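# Place rolled towel in tray beside the other towel

## Task

Move the rolled towel that sits on the table into the tray so it rests on the tray's bottom, and leave both towels in the tray still rolled.

## Robot and tools

Robot: two arms on one table. left_arm stands on the +y side at about (-0.015, +0.299, +0.040) m and right_arm on the -y side at about (-0.026, -0.302, +0.038) m, each with a slight yaw. Each arm ends in a five-finger hand: right_arm has a right hand, left_arm a mirrored left hand. Arm names do not match image sides.

Frames: everything uses the scene frame. Its origin is at table-top height, halfway between the nominal arm bases. +z is up, +x points out over the table, +y is toward left_arm. Reported end_effector_position (m) and end_effector_quat_wxyz belong to a hand point that moves with the palm: 0.05 m in front of it, level with the index finger's line, 0.15 m from the wrist face. Its +z runs along straight fingers, +y leaves the palm, +x crosses the palm away from the thumb (toward the thumb on the left hand). Straight fingertips reach 0.06-0.07 m past the point and sit 0.06 m behind it along -y. A wrist bracket on the little-finger side can strike things. Reported poses may be off by a few cm, and a resting hand often sits 1-3 cm (sometimes 5) below its command, usually with no contact involved.

The 28-number row (all numbers in [-1, 1]) always covers both arms, even if one stays still: left dx, dy, dz, rx, ry, rz; left thumb_turn, thumb_bend, index, middle, ring, little; left force_limit, speed; then the same 14 for the right arm. The six pose numbers are an offset, not a pose: they move the hand point away from that arm's Hand target as it stood when the action or move began, along scene axes, turning about the Hand target's position. Scale: 1.0 equals 0.6 m of translation or 180 degrees; rx, ry, rz form a single rotation vector. Sending all six as 0 asks the arm to return to its current Hand target. Finger numbers are absolute targets: -1 open/straight, +1 closed/curled; thumb_turn -1 places the thumb beside the palm, +1 opposite the fingers. force_limit goes from about 0 N at -1 to 10 N at +1 (15 N for the two thumb motors). speed rises from nearly zero at -1 to full at +0.48 and stays full above that. No hand number means 'unchanged': to keep a hand as it is, repeat the last eight numbers you sent it; if none have been sent this scene, copy its hand_measured plus hand_force_limit and hand_speed. Rotation commands are clipped to within 40 degrees of the measured orientation each step.

Tools:
- execute_actions(actions, cameras): actions is a list of actions; each is a list of 1 to 15 rows, one per 1/30 s step, all counted from that action's start pose; a short list repeats its last row. An empty list returns camera images. cameras picks views by name, ["all"] for every one.
- move(target, speed, blend, blocking, cameras): straight-line path for each hand point toward the offset in one row, or through up to 15 rows (all counted from the same Hand targets). speed is m/s per arm path, 0.002 to 4.3, default 0.25 (turns up to twice that in rad/s), one value or one per target. blend (m) rounds corners in a list; 0 stops at each. Paths share a 10 s cap and do not avoid obstacles or the other arm. Steer clear of each arm's own base. blocking=false returns after about 0.5 s while motion continues.
- wait(seconds 0-10, cameras): let time pass holding the last command.
- stop(cameras): brake a running move.
- zoom_image(camera, region [x0,y0,x1,y1] pixels, max 504x504): closer view of a latest image. Cameras: cam_high, cam_low, cam_roll_left, cam_roll_right (896x504), cam_left_wrist, cam_right_wrist (672x504).
- show_instructions(): shows reference images.
- finished_scene(scene): ends the current scene, given its number; irreversible.

Results: per arm, Hand target (the latest commanded pose after clipping, base for the next offsets), hand point pose, joint positions, velocities and torques (torques include the arm's weight and carry offsets and noise), and hand readings: hand_measured (positions on the target scale), hand_stopped_by (moving, target, force, stalled, fault), hand_load_n (fingertip force, positive when pushed open; near 0 after losing a grip). move adds a 'move:' line such as done, off_target, moving, held or fault, and limits like paced or held. MOTOR HOT warns of heating; an OVER-TEMPERATURE FAULT drops that arm for 30-60 s.

Gripping: with the thumb turned in front, the hand can enclose items about 0.035-0.065 m thick. For a soft grip close slowly (speed -0.94 or below). A motor only moves when its target changes by 0.002 or more; to squeeze harder raise force_limit and send a more-closed target; to loosen send a more-open one.

Avoid: dropping the towel or releasing it while moving, hitting the table, the container or the other arm, fast contact, targets far beyond a contact (they press harder), heavy loads on fingers, letting the hands touch or close on each other, and anything leaving the table, which fails the task. To end a push, command back past the hand point. Long stretched holds heat motors.

Each tool is called after "Call:" by a JSON object that holds its "method" and its "body".

Reference images:

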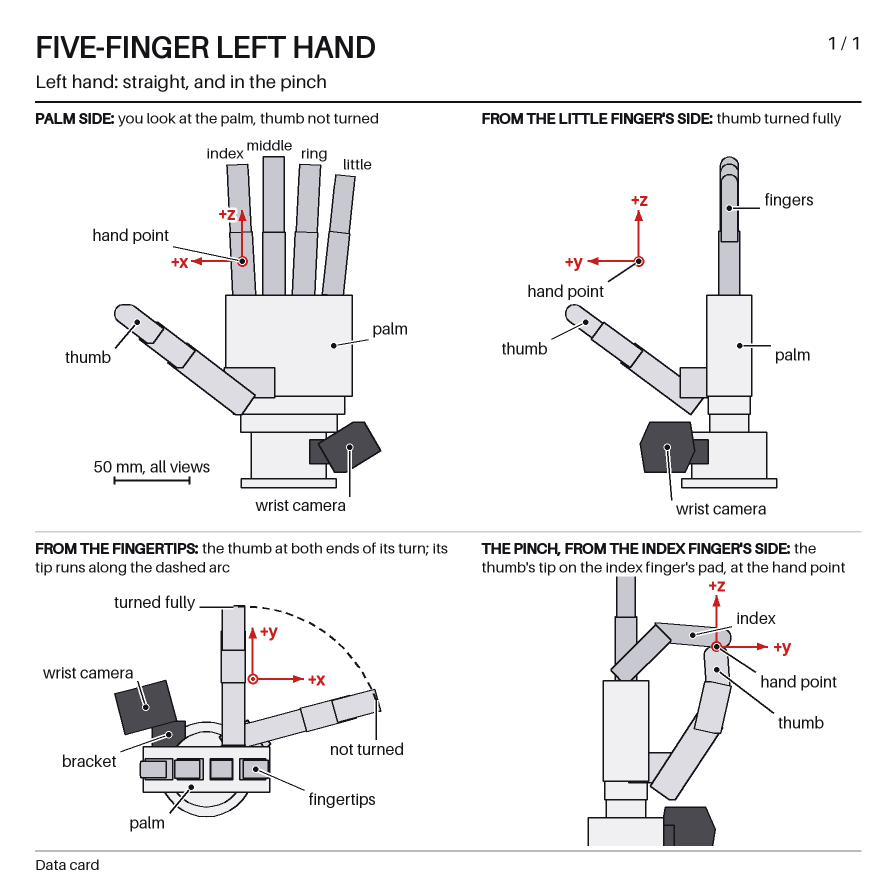

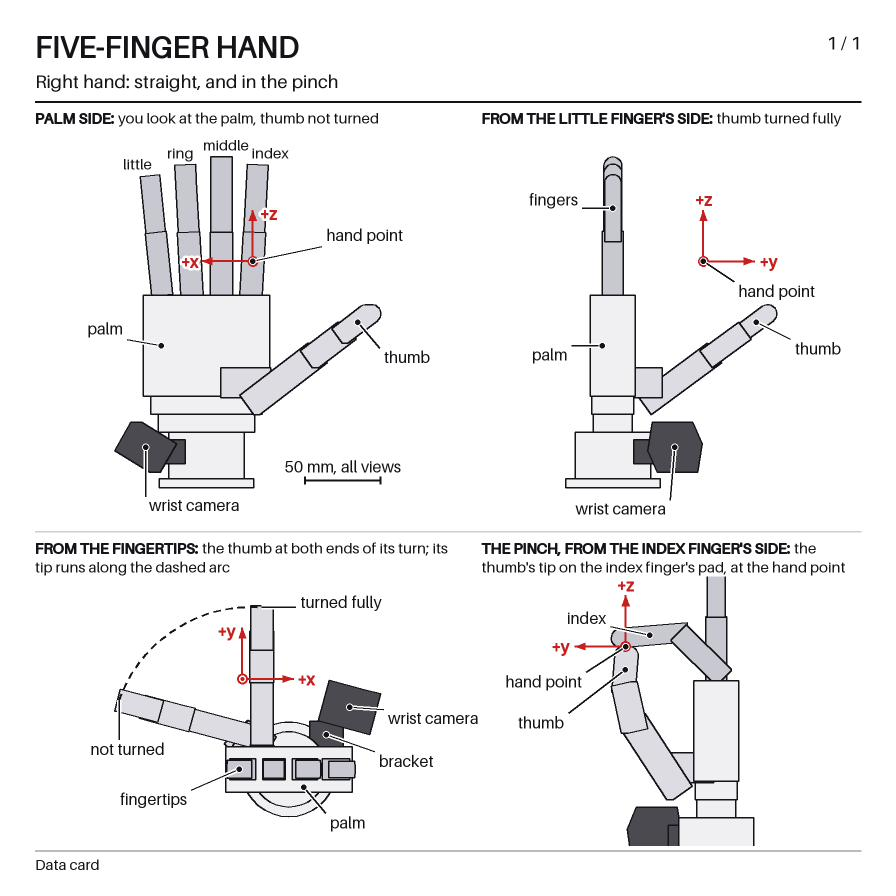

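## Session

Call:
{"method": "execute_actions", "body": {"actions": []}}

Scene clock: 0.00 s.
left_arm: end_effector_position=(+0.4736, -0.4084, +0.1292) hand_measured=(-1.000, -1.000, -1.000, -1.000, -1.000, -1.000) hand_load_n=(+0.0, +0.0, +0.0, +0.0, +0.0, +0.0) hand_stopped_by=(target, target, target, target, target, target) hand_force_limit=0.00 hand_speed=-0.80 end_effector_quat_wxyz=(+0.566, +0.145, +0.685, -0.434) | right_arm: end_effector_position=(+0.6321, -0.4680, +0.2204) hand_measured=(-1.000, -1.000, -1.000, -1.000, -1.000, -1.000) hand_load_n=(+0.0, +0.5, +0.0, +0.0, +0.0, +0.0) hand_stopped_by=(target, target, target, target, target, target) hand_force_limit=0.00 hand_speed=-0.80 end_effector_quat_wxyz=(+0.205, +0.959, -0.092, +0.175)
Joint positions: left_arm=[-1.026 2.236 1.527 0.728 -0.196 1.129] | right_arm=[-0.031 1.993 1.887 -1.107 0.422 -1.507]
Joint velocities: within noise
Joint torques (N m): no reading
Heat: left arm: hottest elbow 39 °C; right arm: hottest waist 41 °C.
Hand target: left_arm +0.4772, -0.4146, +0.1510; +0.575, +0.139, +0.673, -0.444 | right_arm +0.6387, -0.4683, +0.2285; +0.204, +0.957, -0.094, +0.186

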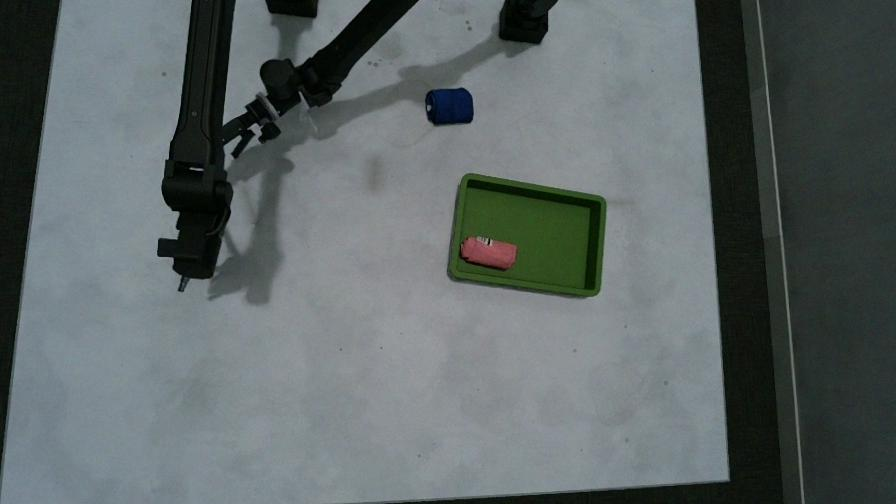

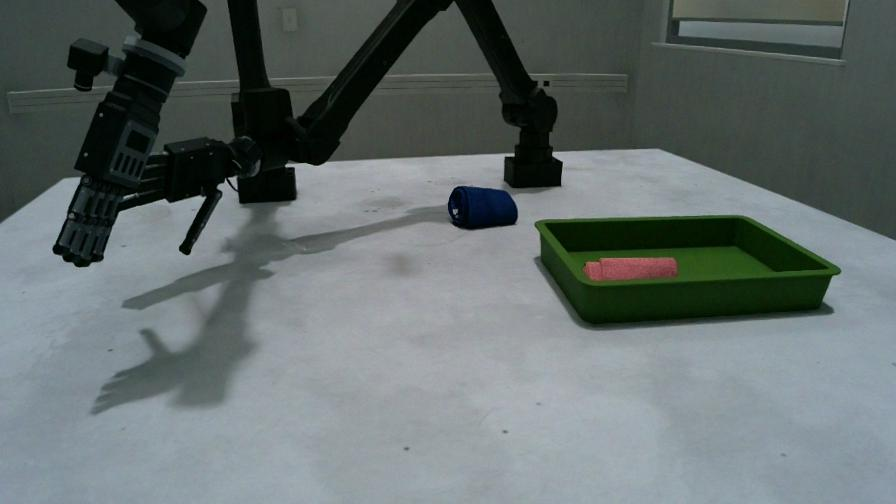

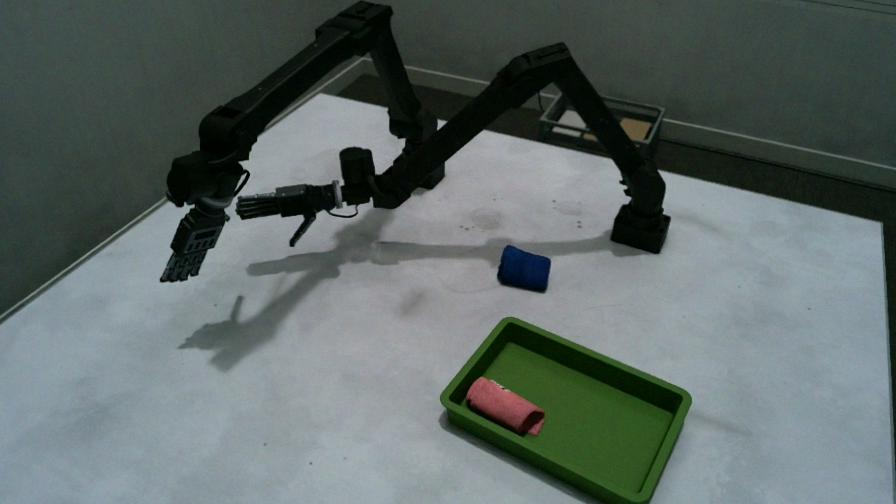

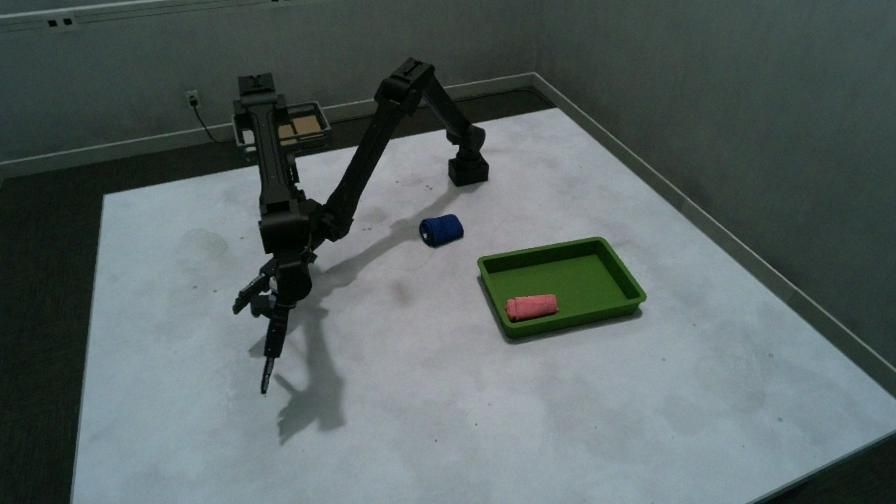

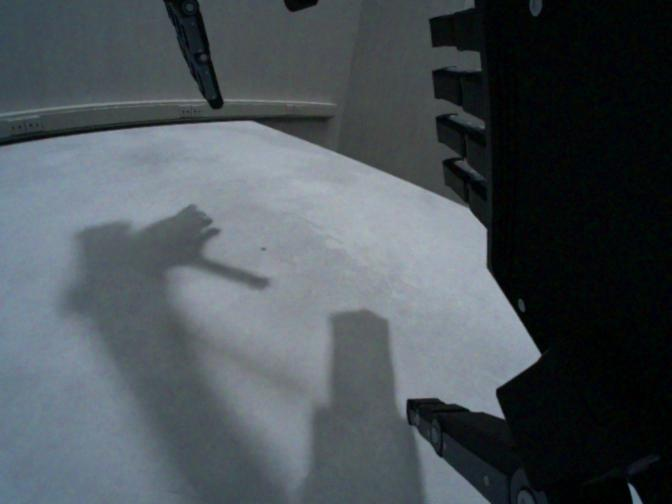

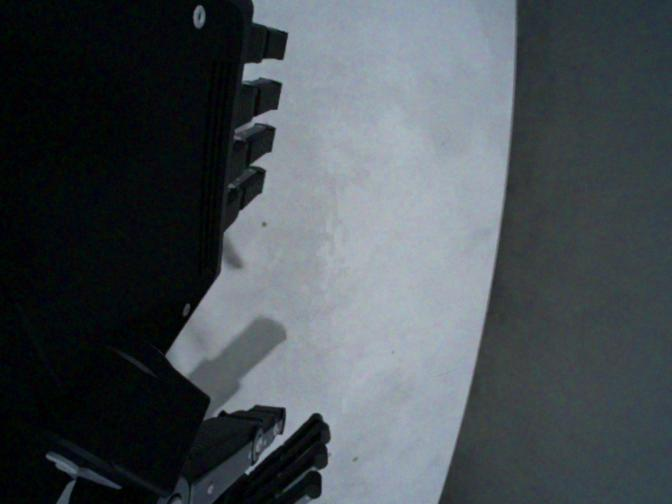

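Call:
{"method": "zoom_image", "body": {"camera": "cam_high", "region": [380, 0, 620, 135]}}

Call:
{"method": "zoom_image", "body": {"camera": "cam_roll_left", "region": [400, 200, 700, 500]}}

Scaled by 2.100 from the camera's 896x504 image, which has a finer 1280x720 frame.

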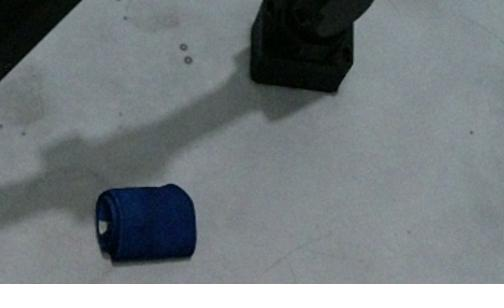

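Scaled by 1.680 from the camera's 896x504 image, which has a finer 1280x720 frame.

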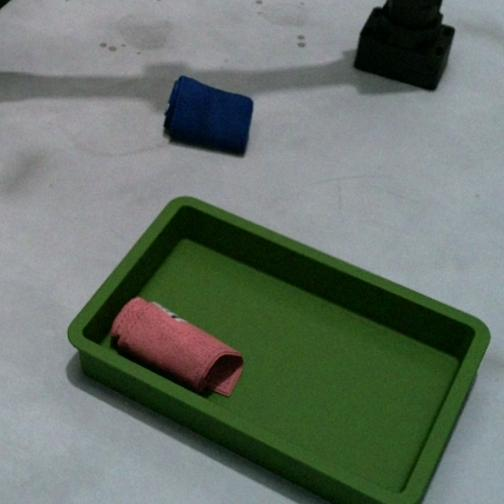

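Call:
{"method": "move", "body": {"target": [-0.378, 0.824, 0.248, -0.223, 0.381, 0.362, -1,-1,-1,-1,-1,-1,0,-0.8, 0,0,0,0,0,0,-1,-1,-1,-1,-1,-1,0,-0.8], "cameras": ["all"]}}

Scene clock: 7.30 s.
left_arm: end_effector_position=(+0.2422, +0.0857, +0.2721) hand_measured=(-1.000, -1.000, -1.000, -1.000, -1.000, -1.000) hand_load_n=(-0.5, +0.0, +0.0, +0.0, -0.5, +0.0) hand_stopped_by=(target, target, target, target, target, target) hand_force_limit=0.00 hand_speed=-0.80 end_effector_quat_wxyz=(-0.274, +0.644, -0.670, +0.246) | right_arm: end_effector_position=(+0.6321, -0.4680, +0.2204) hand_measured=(-1.000, -1.000, -1.000, -1.000, -1.000, -1.000) hand_load_n=(+0.0, +0.0, +0.0, +0.0, +0.0, +0.0) hand_stopped_by=(target, target, target, target, target, target) hand_force_limit=0.00 hand_speed=-0.80 end_effector_quat_wxyz=(+0.205, +0.959, -0.092, +0.175)
Joint positions: left_arm=[-0.813 0.885 0.919 -1.065 -0.556 -0.648] | right_arm=[-0.031 1.993 1.887 -1.107 0.422 -1.507]
Joint torques (N m): left_arm=[0.15 -3.02 13.18 0.73 -0.33 -0.1] | right_arm=[-0.73 -20.89 11.33 1.16 0.34 0.01]
Heat: left arm: hottest elbow 40 °C; right arm: hottest waist 41 °C.
Hand target: left_arm +0.2504, +0.0798, +0.2997; -0.271, +0.654, -0.653, +0.270 | right_arm +0.6387, -0.4683, +0.2285; +0.204, +0.957, -0.094, +0.186
Off the commanded pose: left_arm 0.029 m, 4 deg | right_arm 0.011 m, 1 deg.
move: off_target (left_arm, right_arm)

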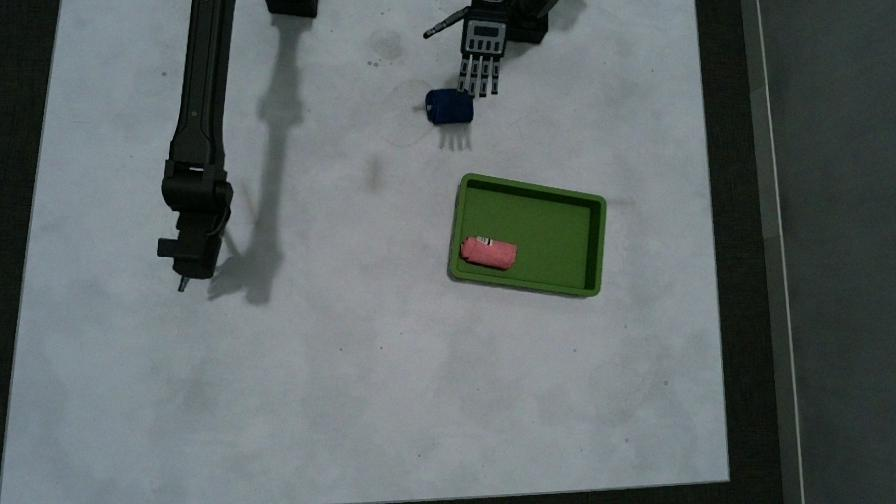

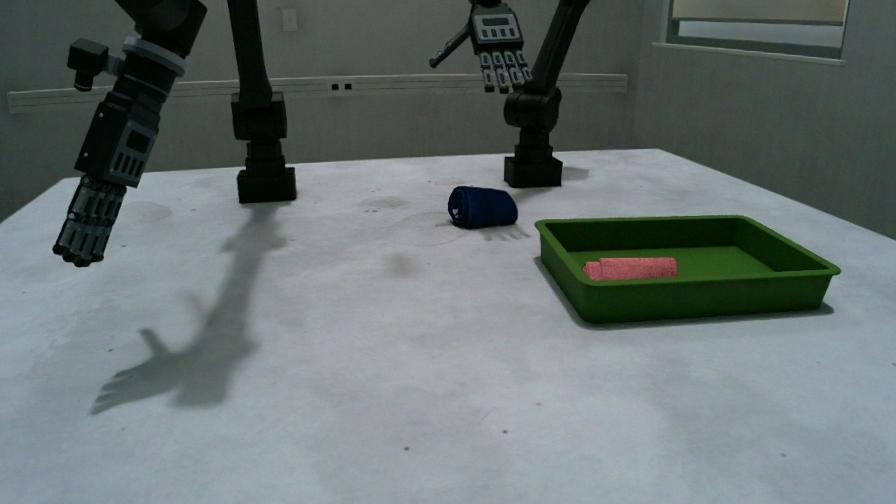

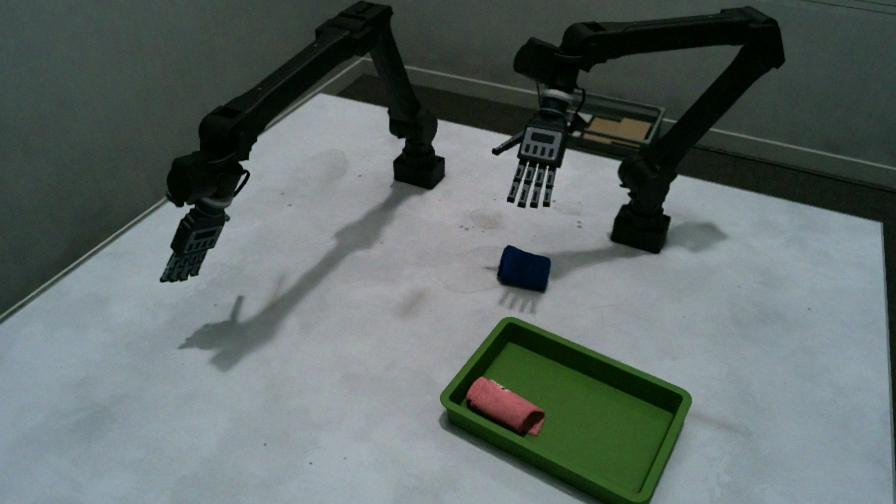

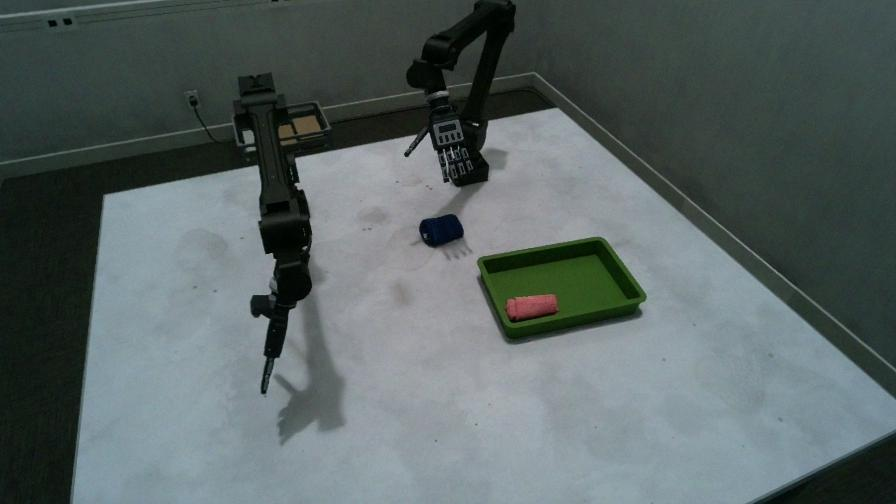

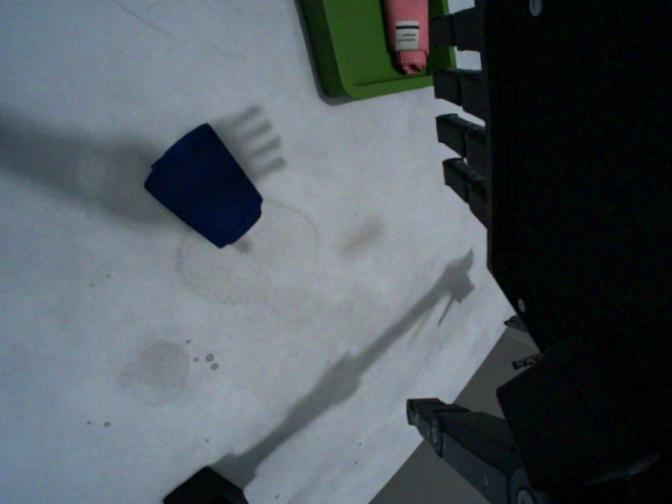

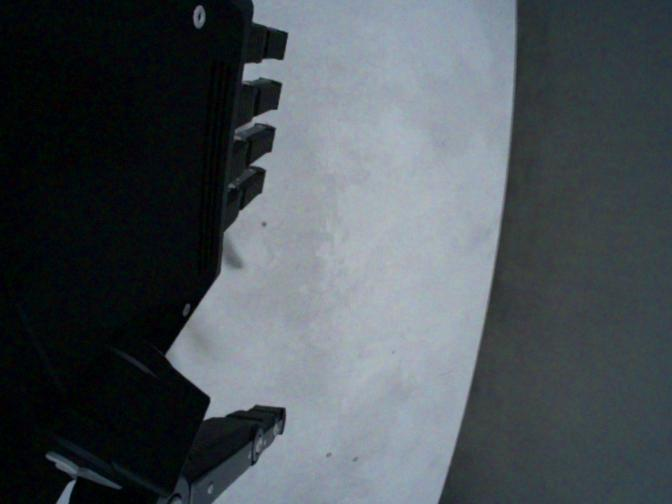

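Call:
{"method": "move", "body": {"target": [-0.05, 0, -0.216, 0, 0, 0.05, 1,-1,-1,-1,-1,-1,0,-0.2, 0,0,0,0,0,0,-1,-1,-1,-1,-1,-1,0,-0.8], "cameras": ["all"]}}

Scene clock: 10.43 s.
left_arm: end_effector_position=(+0.2182, +0.0872, +0.1690) hand_measured=(+1.000, -1.000, -1.000, -1.000, -1.000, -1.000) hand_load_n=(+0.0, +0.0, +0.0, +0.0, +0.0, +0.0) hand_stopped_by=(target, target, target, target, target, target) hand_force_limit=0.00 hand_speed=-0.20 end_effector_quat_wxyz=(-0.293, +0.701, -0.604, +0.240) | right_arm: end_effector_position=(+0.6321, -0.4680, +0.2204) hand_measured=(-1.000, -1.000, -1.000, -1.000, -1.000, -1.000) hand_load_n=(+0.0, +0.0, +0.0, +0.5, +0.0, +0.0) hand_stopped_by=(target, target, target, target, target, target) hand_force_limit=0.00 hand_speed=-0.80 end_effector_quat_wxyz=(+0.205, +0.959, -0.092, +0.175)
Joint positions: left_arm=[-0.937 0.91 0.665 -0.937 -0.691 -0.976] | right_arm=[-0.031 1.993 1.887 -1.107 0.422 -1.507]
Joint torques (N m): left_arm=[-1.08 -1.08 8.62 1.18 -0.74 -0.11] | right_arm=[-0.5 -21.01 11.32 1.17 0.34 0.02]
Heat: left arm: hottest elbow 41 °C; right arm: hottest waist 40 °C.
Hand target: left_arm +0.2204, +0.0798, +0.1701; -0.291, +0.703, -0.600, +0.248 | right_arm +0.6387, -0.4683, +0.2285; +0.204, +0.957, -0.094, +0.186
Off the commanded pose: left_arm 0.008 m, 1 deg | right_arm 0.011 m, 1 deg.
move: off_target (right_arm)

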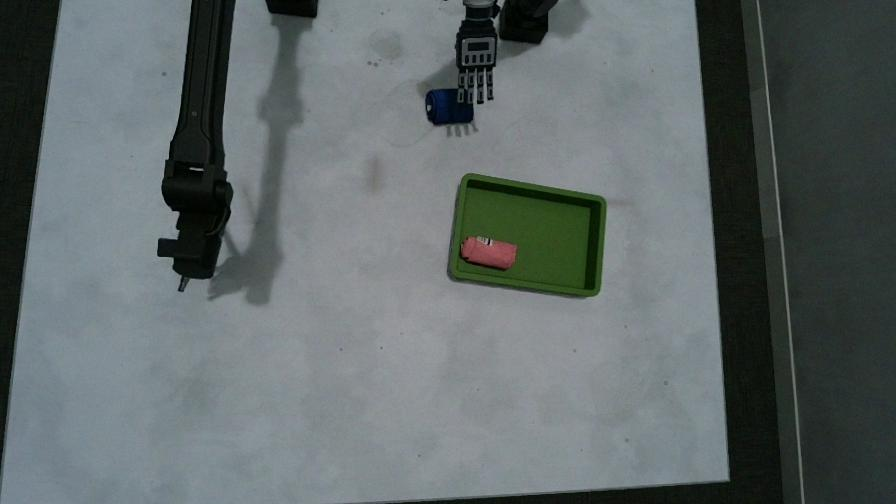

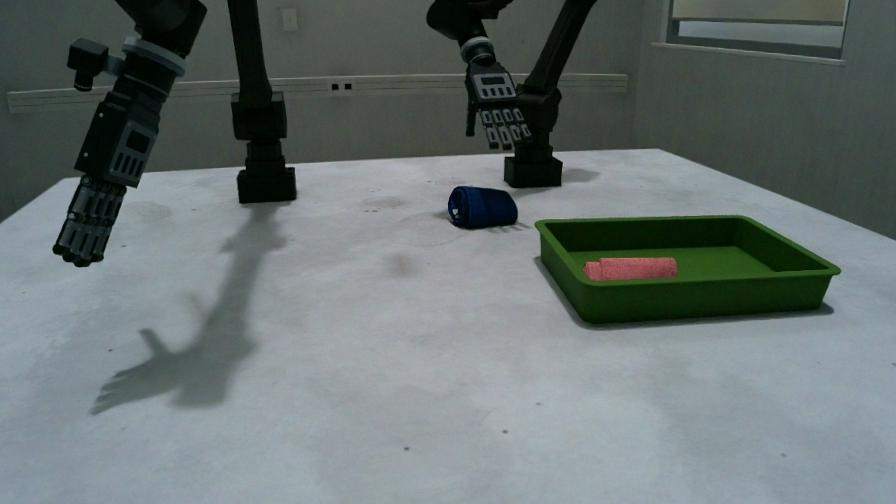

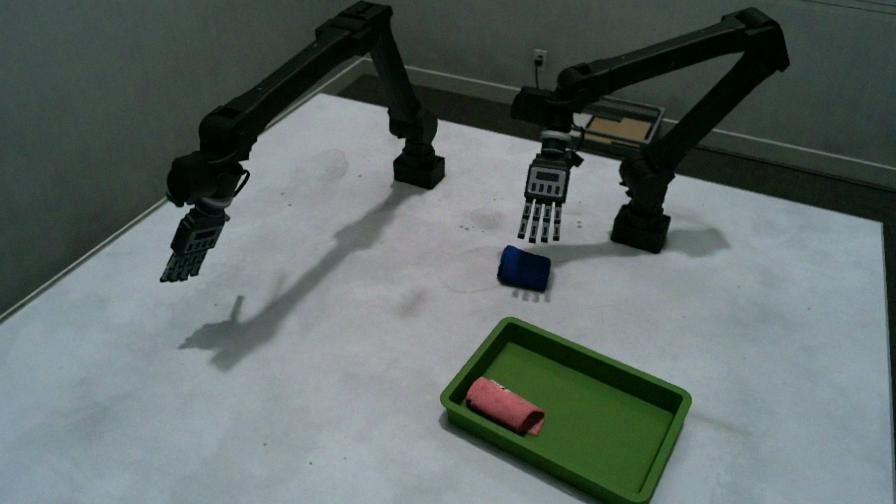

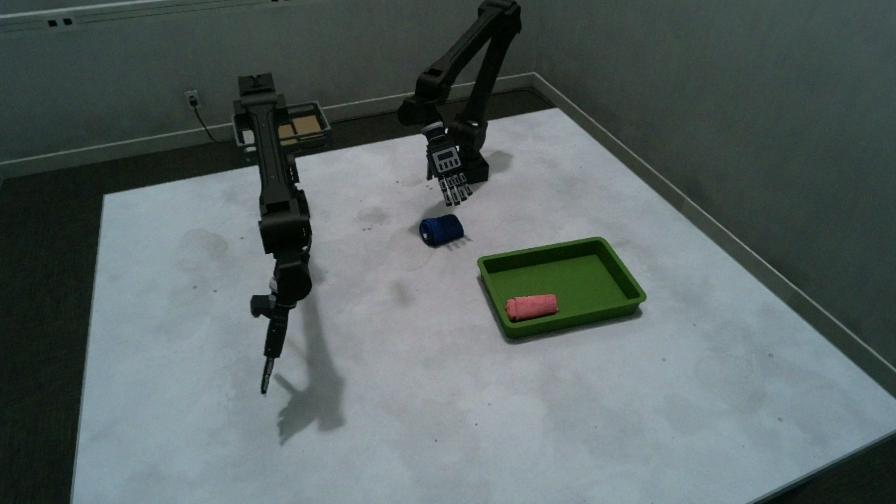

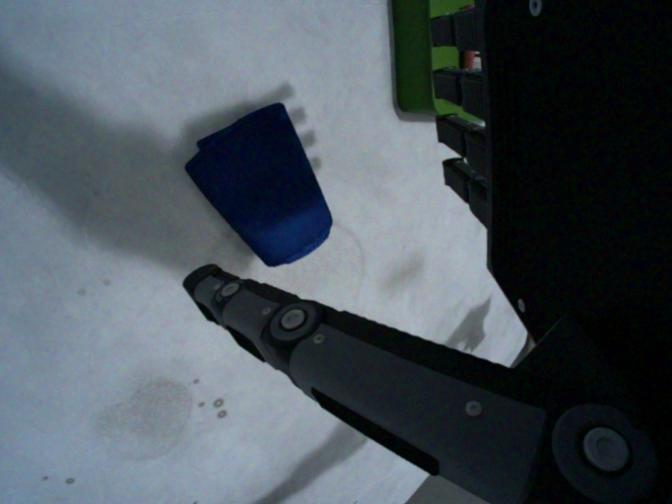

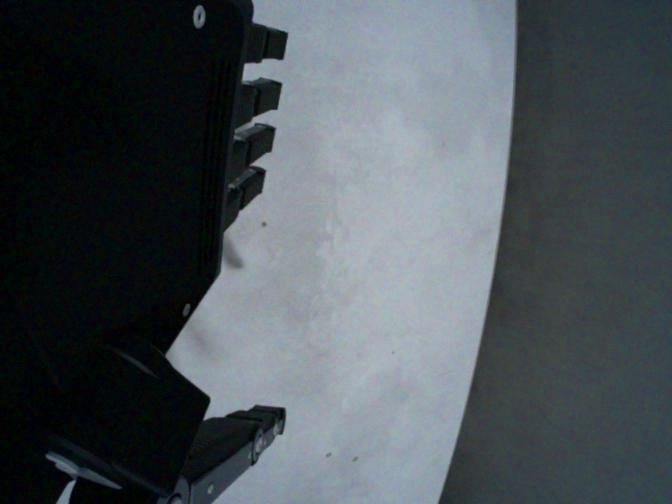

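Call:
{"method": "move", "body": {"target": [0.067, -0.025, -0.117, 0, 0, 0, 1,-1,-1,-1,-1,-1,0,-0.2, 0,0,0,0,0,0,-1,-1,-1,-1,-1,-1,0,-0.8], "cameras": ["cam_high","cam_low","cam_roll_left","cam_roll_right","cam_left_wrist"]}}

Call:
{"method": "zoom_image", "body": {"camera": "cam_high", "region": [400, 50, 540, 150]}}

Call:
{"method": "zoom_image", "body": {"camera": "cam_low", "region": [420, 100, 600, 250]}}

Call:
{"method": "zoom_image", "body": {"camera": "cam_roll_left", "region": [450, 150, 630, 320]}}

Call:
{"method": "zoom_image", "body": {"camera": "cam_roll_right", "region": [370, 130, 510, 270]}}

Scene clock: 12.97 s.
left_arm: end_effector_position=(+0.2556, +0.0660, +0.1007) hand_measured=(+1.000, -1.000, -1.000, -1.000, -1.000, -1.000) hand_load_n=(+0.5, +0.0, +0.0, +0.0, +0.0, +0.0) hand_stopped_by=(target, target, target, target, target, target) hand_force_limit=0.00 hand_speed=-0.20 end_effector_quat_wxyz=(-0.290, +0.704, -0.599, +0.248) | right_arm: end_effector_position=(+0.6321, -0.4680, +0.2204) hand_measured=(-1.000, -1.000, -1.000, -1.000, -1.000, -1.000) hand_load_n=(+0.0, +0.0, +0.0, +0.0, +0.0, +0.0) hand_stopped_by=(target, target, target, target, target, target) hand_force_limit=0.00 hand_speed=-0.80 end_effector_quat_wxyz=(+0.205, +0.959, -0.092, +0.175)
Joint positions: left_arm=[-0.869 1.114 0.584 -0.586 -0.663 -0.902] | right_arm=[-0.031 1.993 1.887 -1.107 0.422 -1.507]
Joint torques (N m): left_arm=[0.15 -3.14 7.91 1.52 -0.44 0.19] | right_arm=[-0.73 -21.19 11.33 1.2 0.34 -0.01]
Heat: left arm: hottest elbow 41 °C; right arm: hottest shoulder 41 °C.
Hand target: left_arm +0.2606, +0.0648, +0.0999; -0.291, +0.703, -0.600, +0.248 | right_arm +0.6387, -0.4683, +0.2285; +0.204, +0.957, -0.094, +0.186
Off the commanded pose: left_arm 0.005 m, 0 deg | right_arm 0.011 m, 1 deg.
move: off_target (right_arm)
Images, in order (width x height): cam_high 896x504, cam_low 896x504, cam_roll_left 896x504, cam_roll_right 896x504, cam_left_wrist 672x504.

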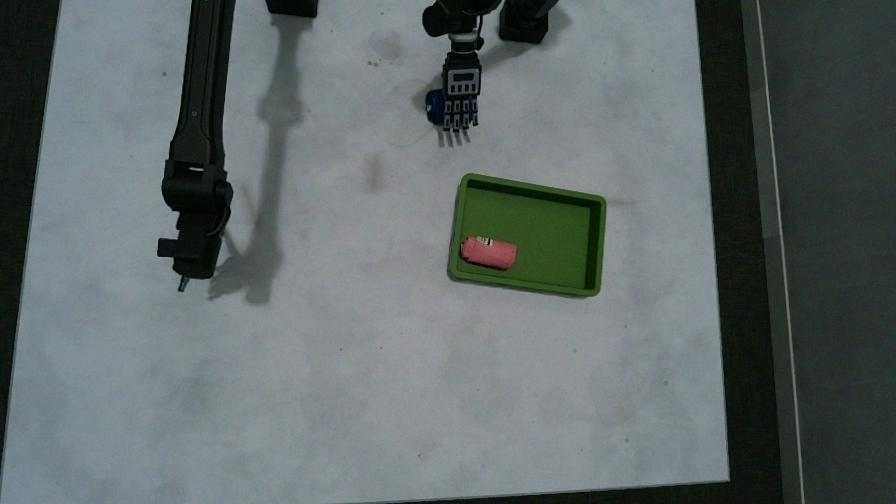

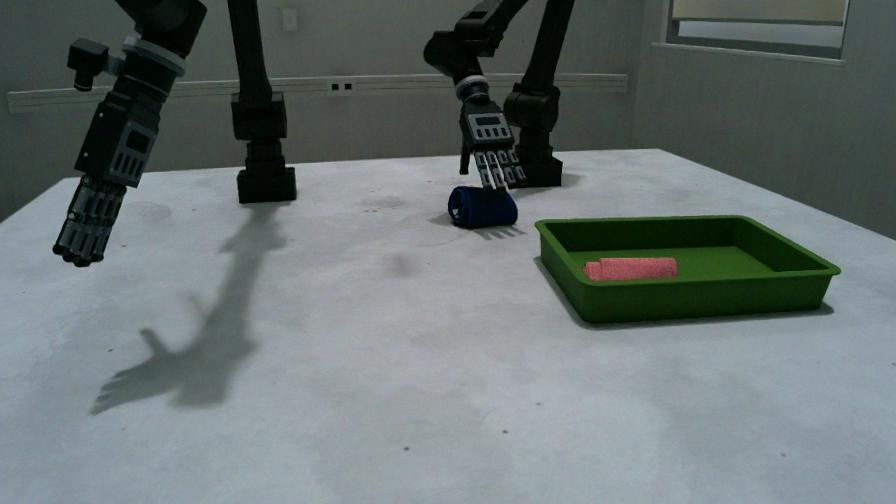

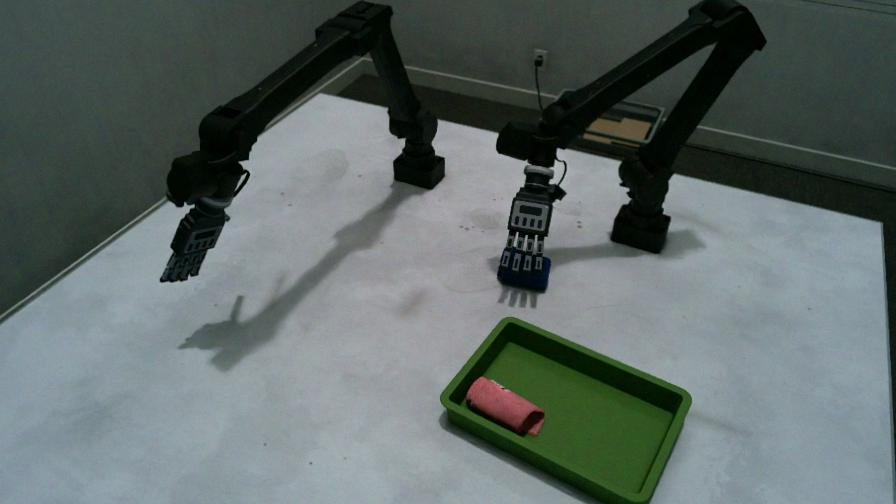

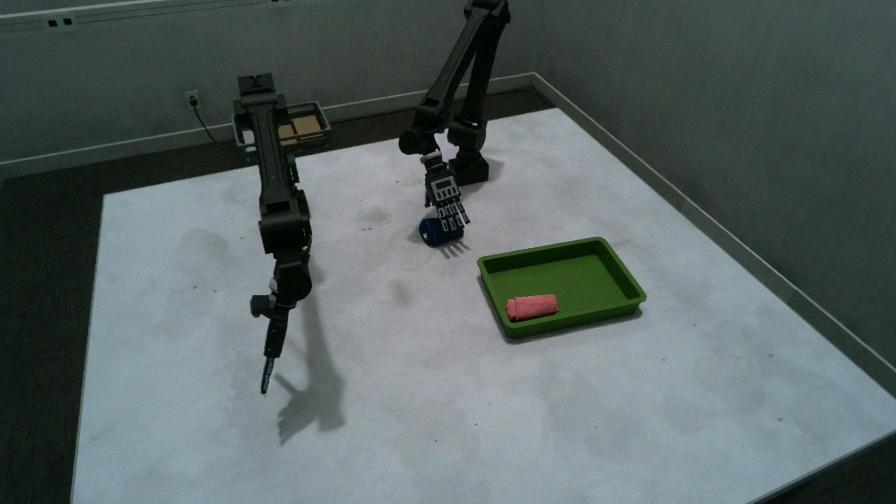

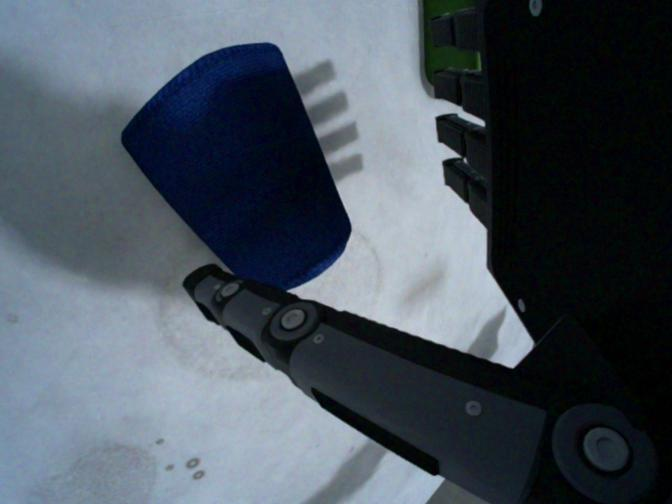

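Scaled by 3.600 from the camera's 896x504 image, which has a finer 1280x720 frame.

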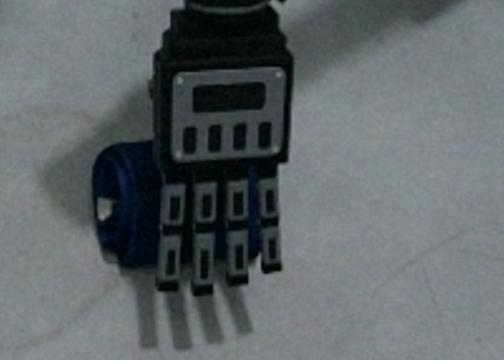

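Scaled by 2.800 from the camera's 896x504 image, which has a finer 1280x720 frame.

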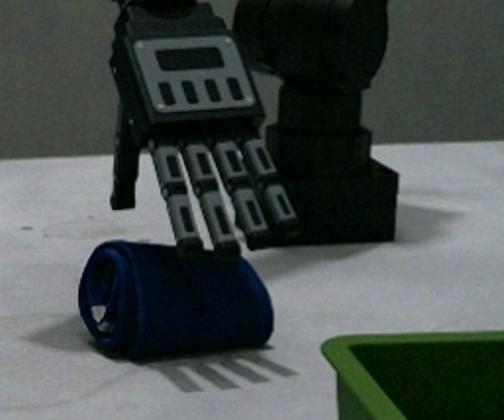

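Scaled by 2.800 from the camera's 896x504 image, which has a finer 1280x720 frame.

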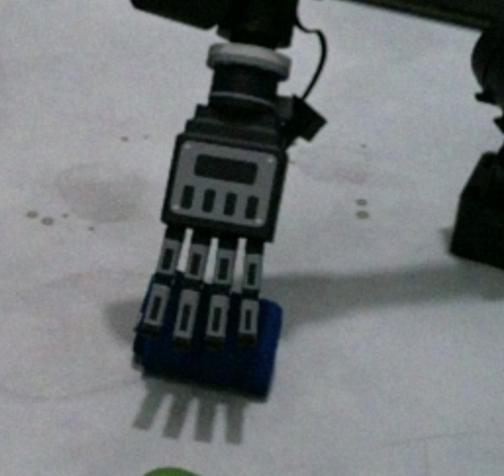

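Scaled by 3.600 from the camera's 896x504 image, which has a finer 1280x720 frame.

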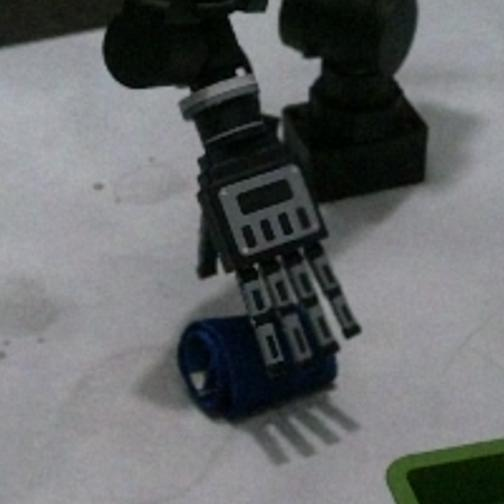

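Call:
{"method": "move", "body": {"target": [-0.009, 0, -0.088, 0, 0, 0, 1,-1,-1,-1,-1,-1,0,-0.2, 0,0,0,0,0,0,-1,-1,-1,-1,-1,-1,0,-0.8], "speed": 0.1, "cameras": ["cam_high","cam_low","cam_roll_left","cam_roll_right","cam_left_wrist"]}}

Call:
{"method": "zoom_image", "body": {"camera": "cam_high", "region": [400, 50, 540, 150]}}

Call:
{"method": "zoom_image", "body": {"camera": "cam_low", "region": [420, 100, 600, 250]}}

Call:
{"method": "zoom_image", "body": {"camera": "cam_roll_left", "region": [450, 150, 630, 320]}}

Call:
{"method": "zoom_image", "body": {"camera": "cam_roll_right", "region": [370, 130, 510, 270]}}

Scene clock: 16.03 s.
left_arm: end_effector_position=(+0.2535, +0.0687, +0.0484) hand_measured=(+1.000, -1.000, -1.000, -1.000, -1.000, -1.000) hand_load_n=(+0.0, +0.0, +0.0, +0.0, +0.0, +0.0) hand_stopped_by=(target, target, target, target, target, target) hand_force_limit=0.00 hand_speed=-0.20 end_effector_quat_wxyz=(-0.291, +0.703, -0.601, +0.244) | right_arm: end_effector_position=(+0.6321, -0.4680, +0.2204) hand_measured=(-1.000, -1.000, -1.000, -1.000, -1.000, -1.000) hand_load_n=(+0.0, +0.0, +0.0, +0.0, +0.0, +0.0) hand_stopped_by=(target, target, target, target, target, target) hand_force_limit=0.00 hand_speed=-0.80 end_effector_quat_wxyz=(+0.205, +0.959, -0.092, +0.175)
Joint positions: left_arm=[-0.869 1.229 0.5 -0.396 -0.663 -0.902] | right_arm=[-0.031 1.993 1.887 -1.107 0.422 -1.507]
Joint torques (N m): left_arm=[-0.97 -3.31 6.69 1.4 -0.66 0] | right_arm=[-0.73 -20.78 11.34 1.21 0.36 -0.01]
Heat: left arm: hottest elbow 41 °C; right arm: hottest shoulder 41 °C.
Hand target: left_arm +0.2552, +0.0648, +0.0471; -0.291, +0.703, -0.600, +0.248 | right_arm +0.6387, -0.4683, +0.2285; +0.204, +0.957, -0.094, +0.186
Off the commanded pose: left_arm 0.004 m, 0 deg | right_arm 0.011 m, 1 deg.
move: off_target (right_arm)
Images, in order (width x height): cam_high 896x504, cam_low 896x504, cam_roll_left 896x504, cam_roll_right 896x504, cam_left_wrist 672x504.

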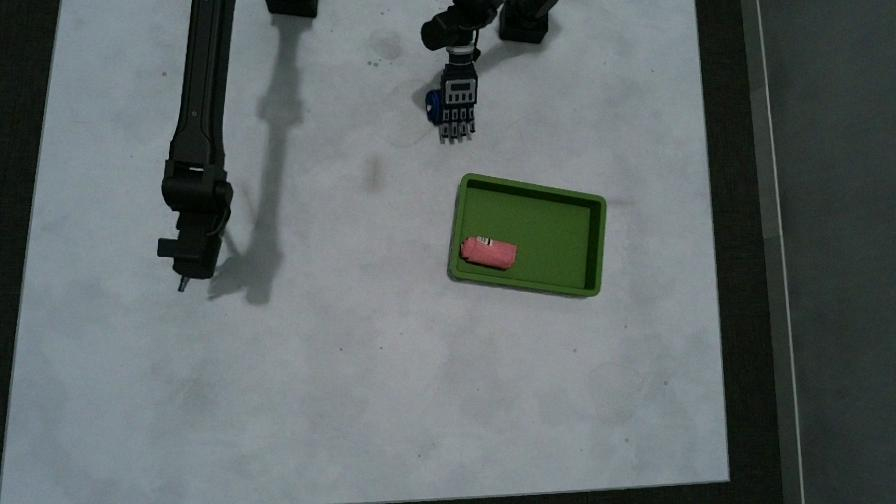

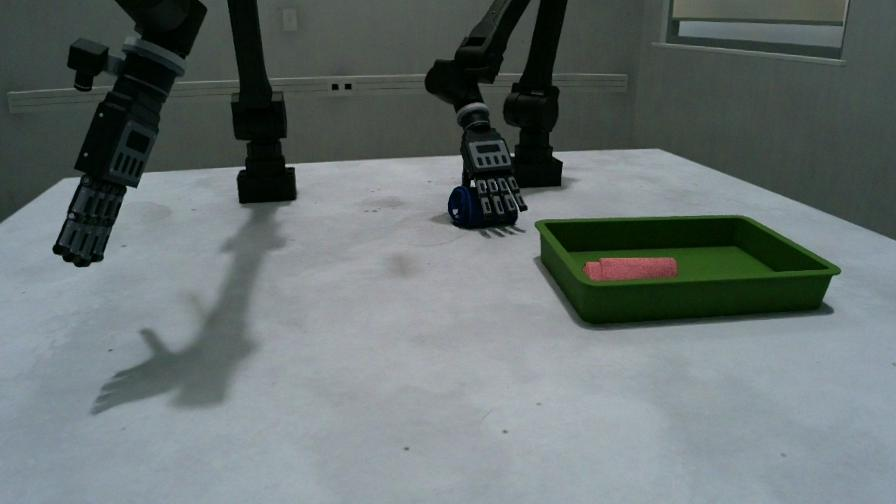

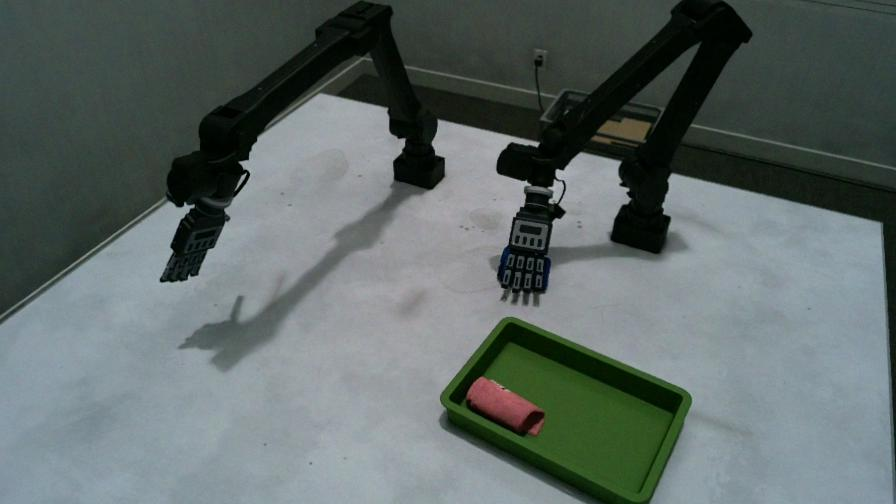

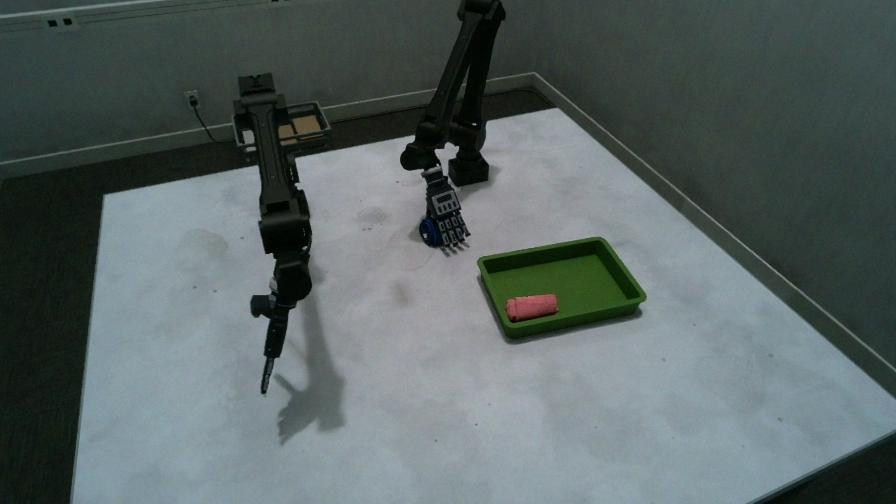

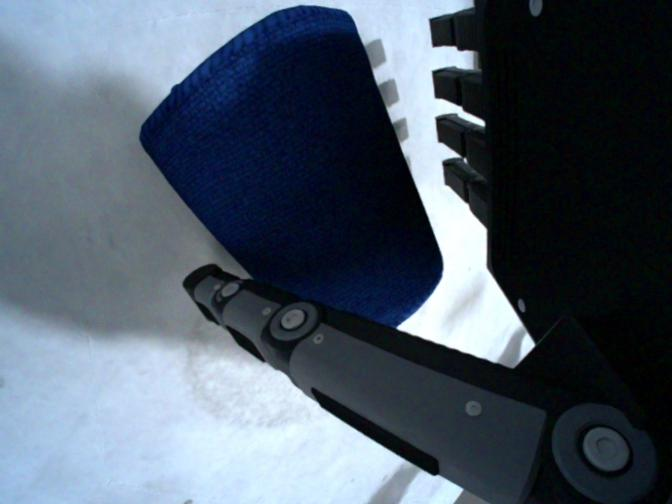

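Scaled by 3.600 from the camera's 896x504 image, which has a finer 1280x720 frame.

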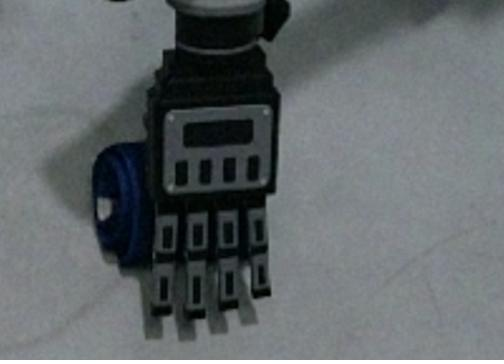

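Scaled by 2.800 from the camera's 896x504 image, which has a finer 1280x720 frame.

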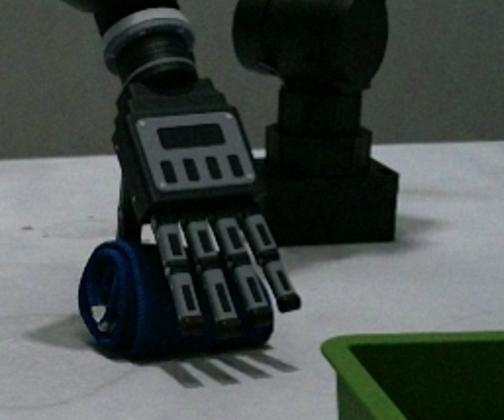

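Scaled by 2.800 from the camera's 896x504 image, which has a finer 1280x720 frame.

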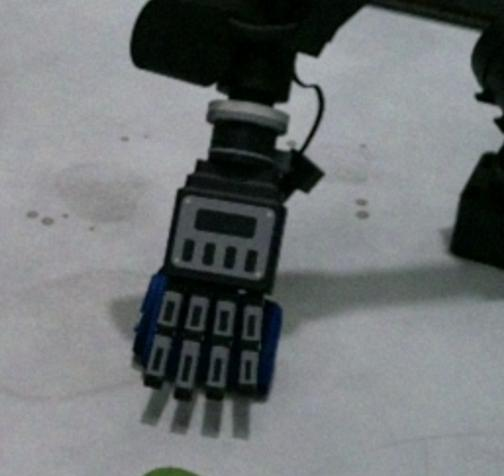

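Scaled by 3.600 from the camera's 896x504 image, which has a finer 1280x720 frame.

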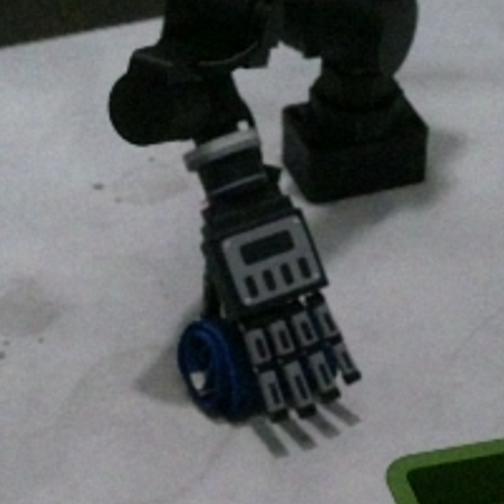

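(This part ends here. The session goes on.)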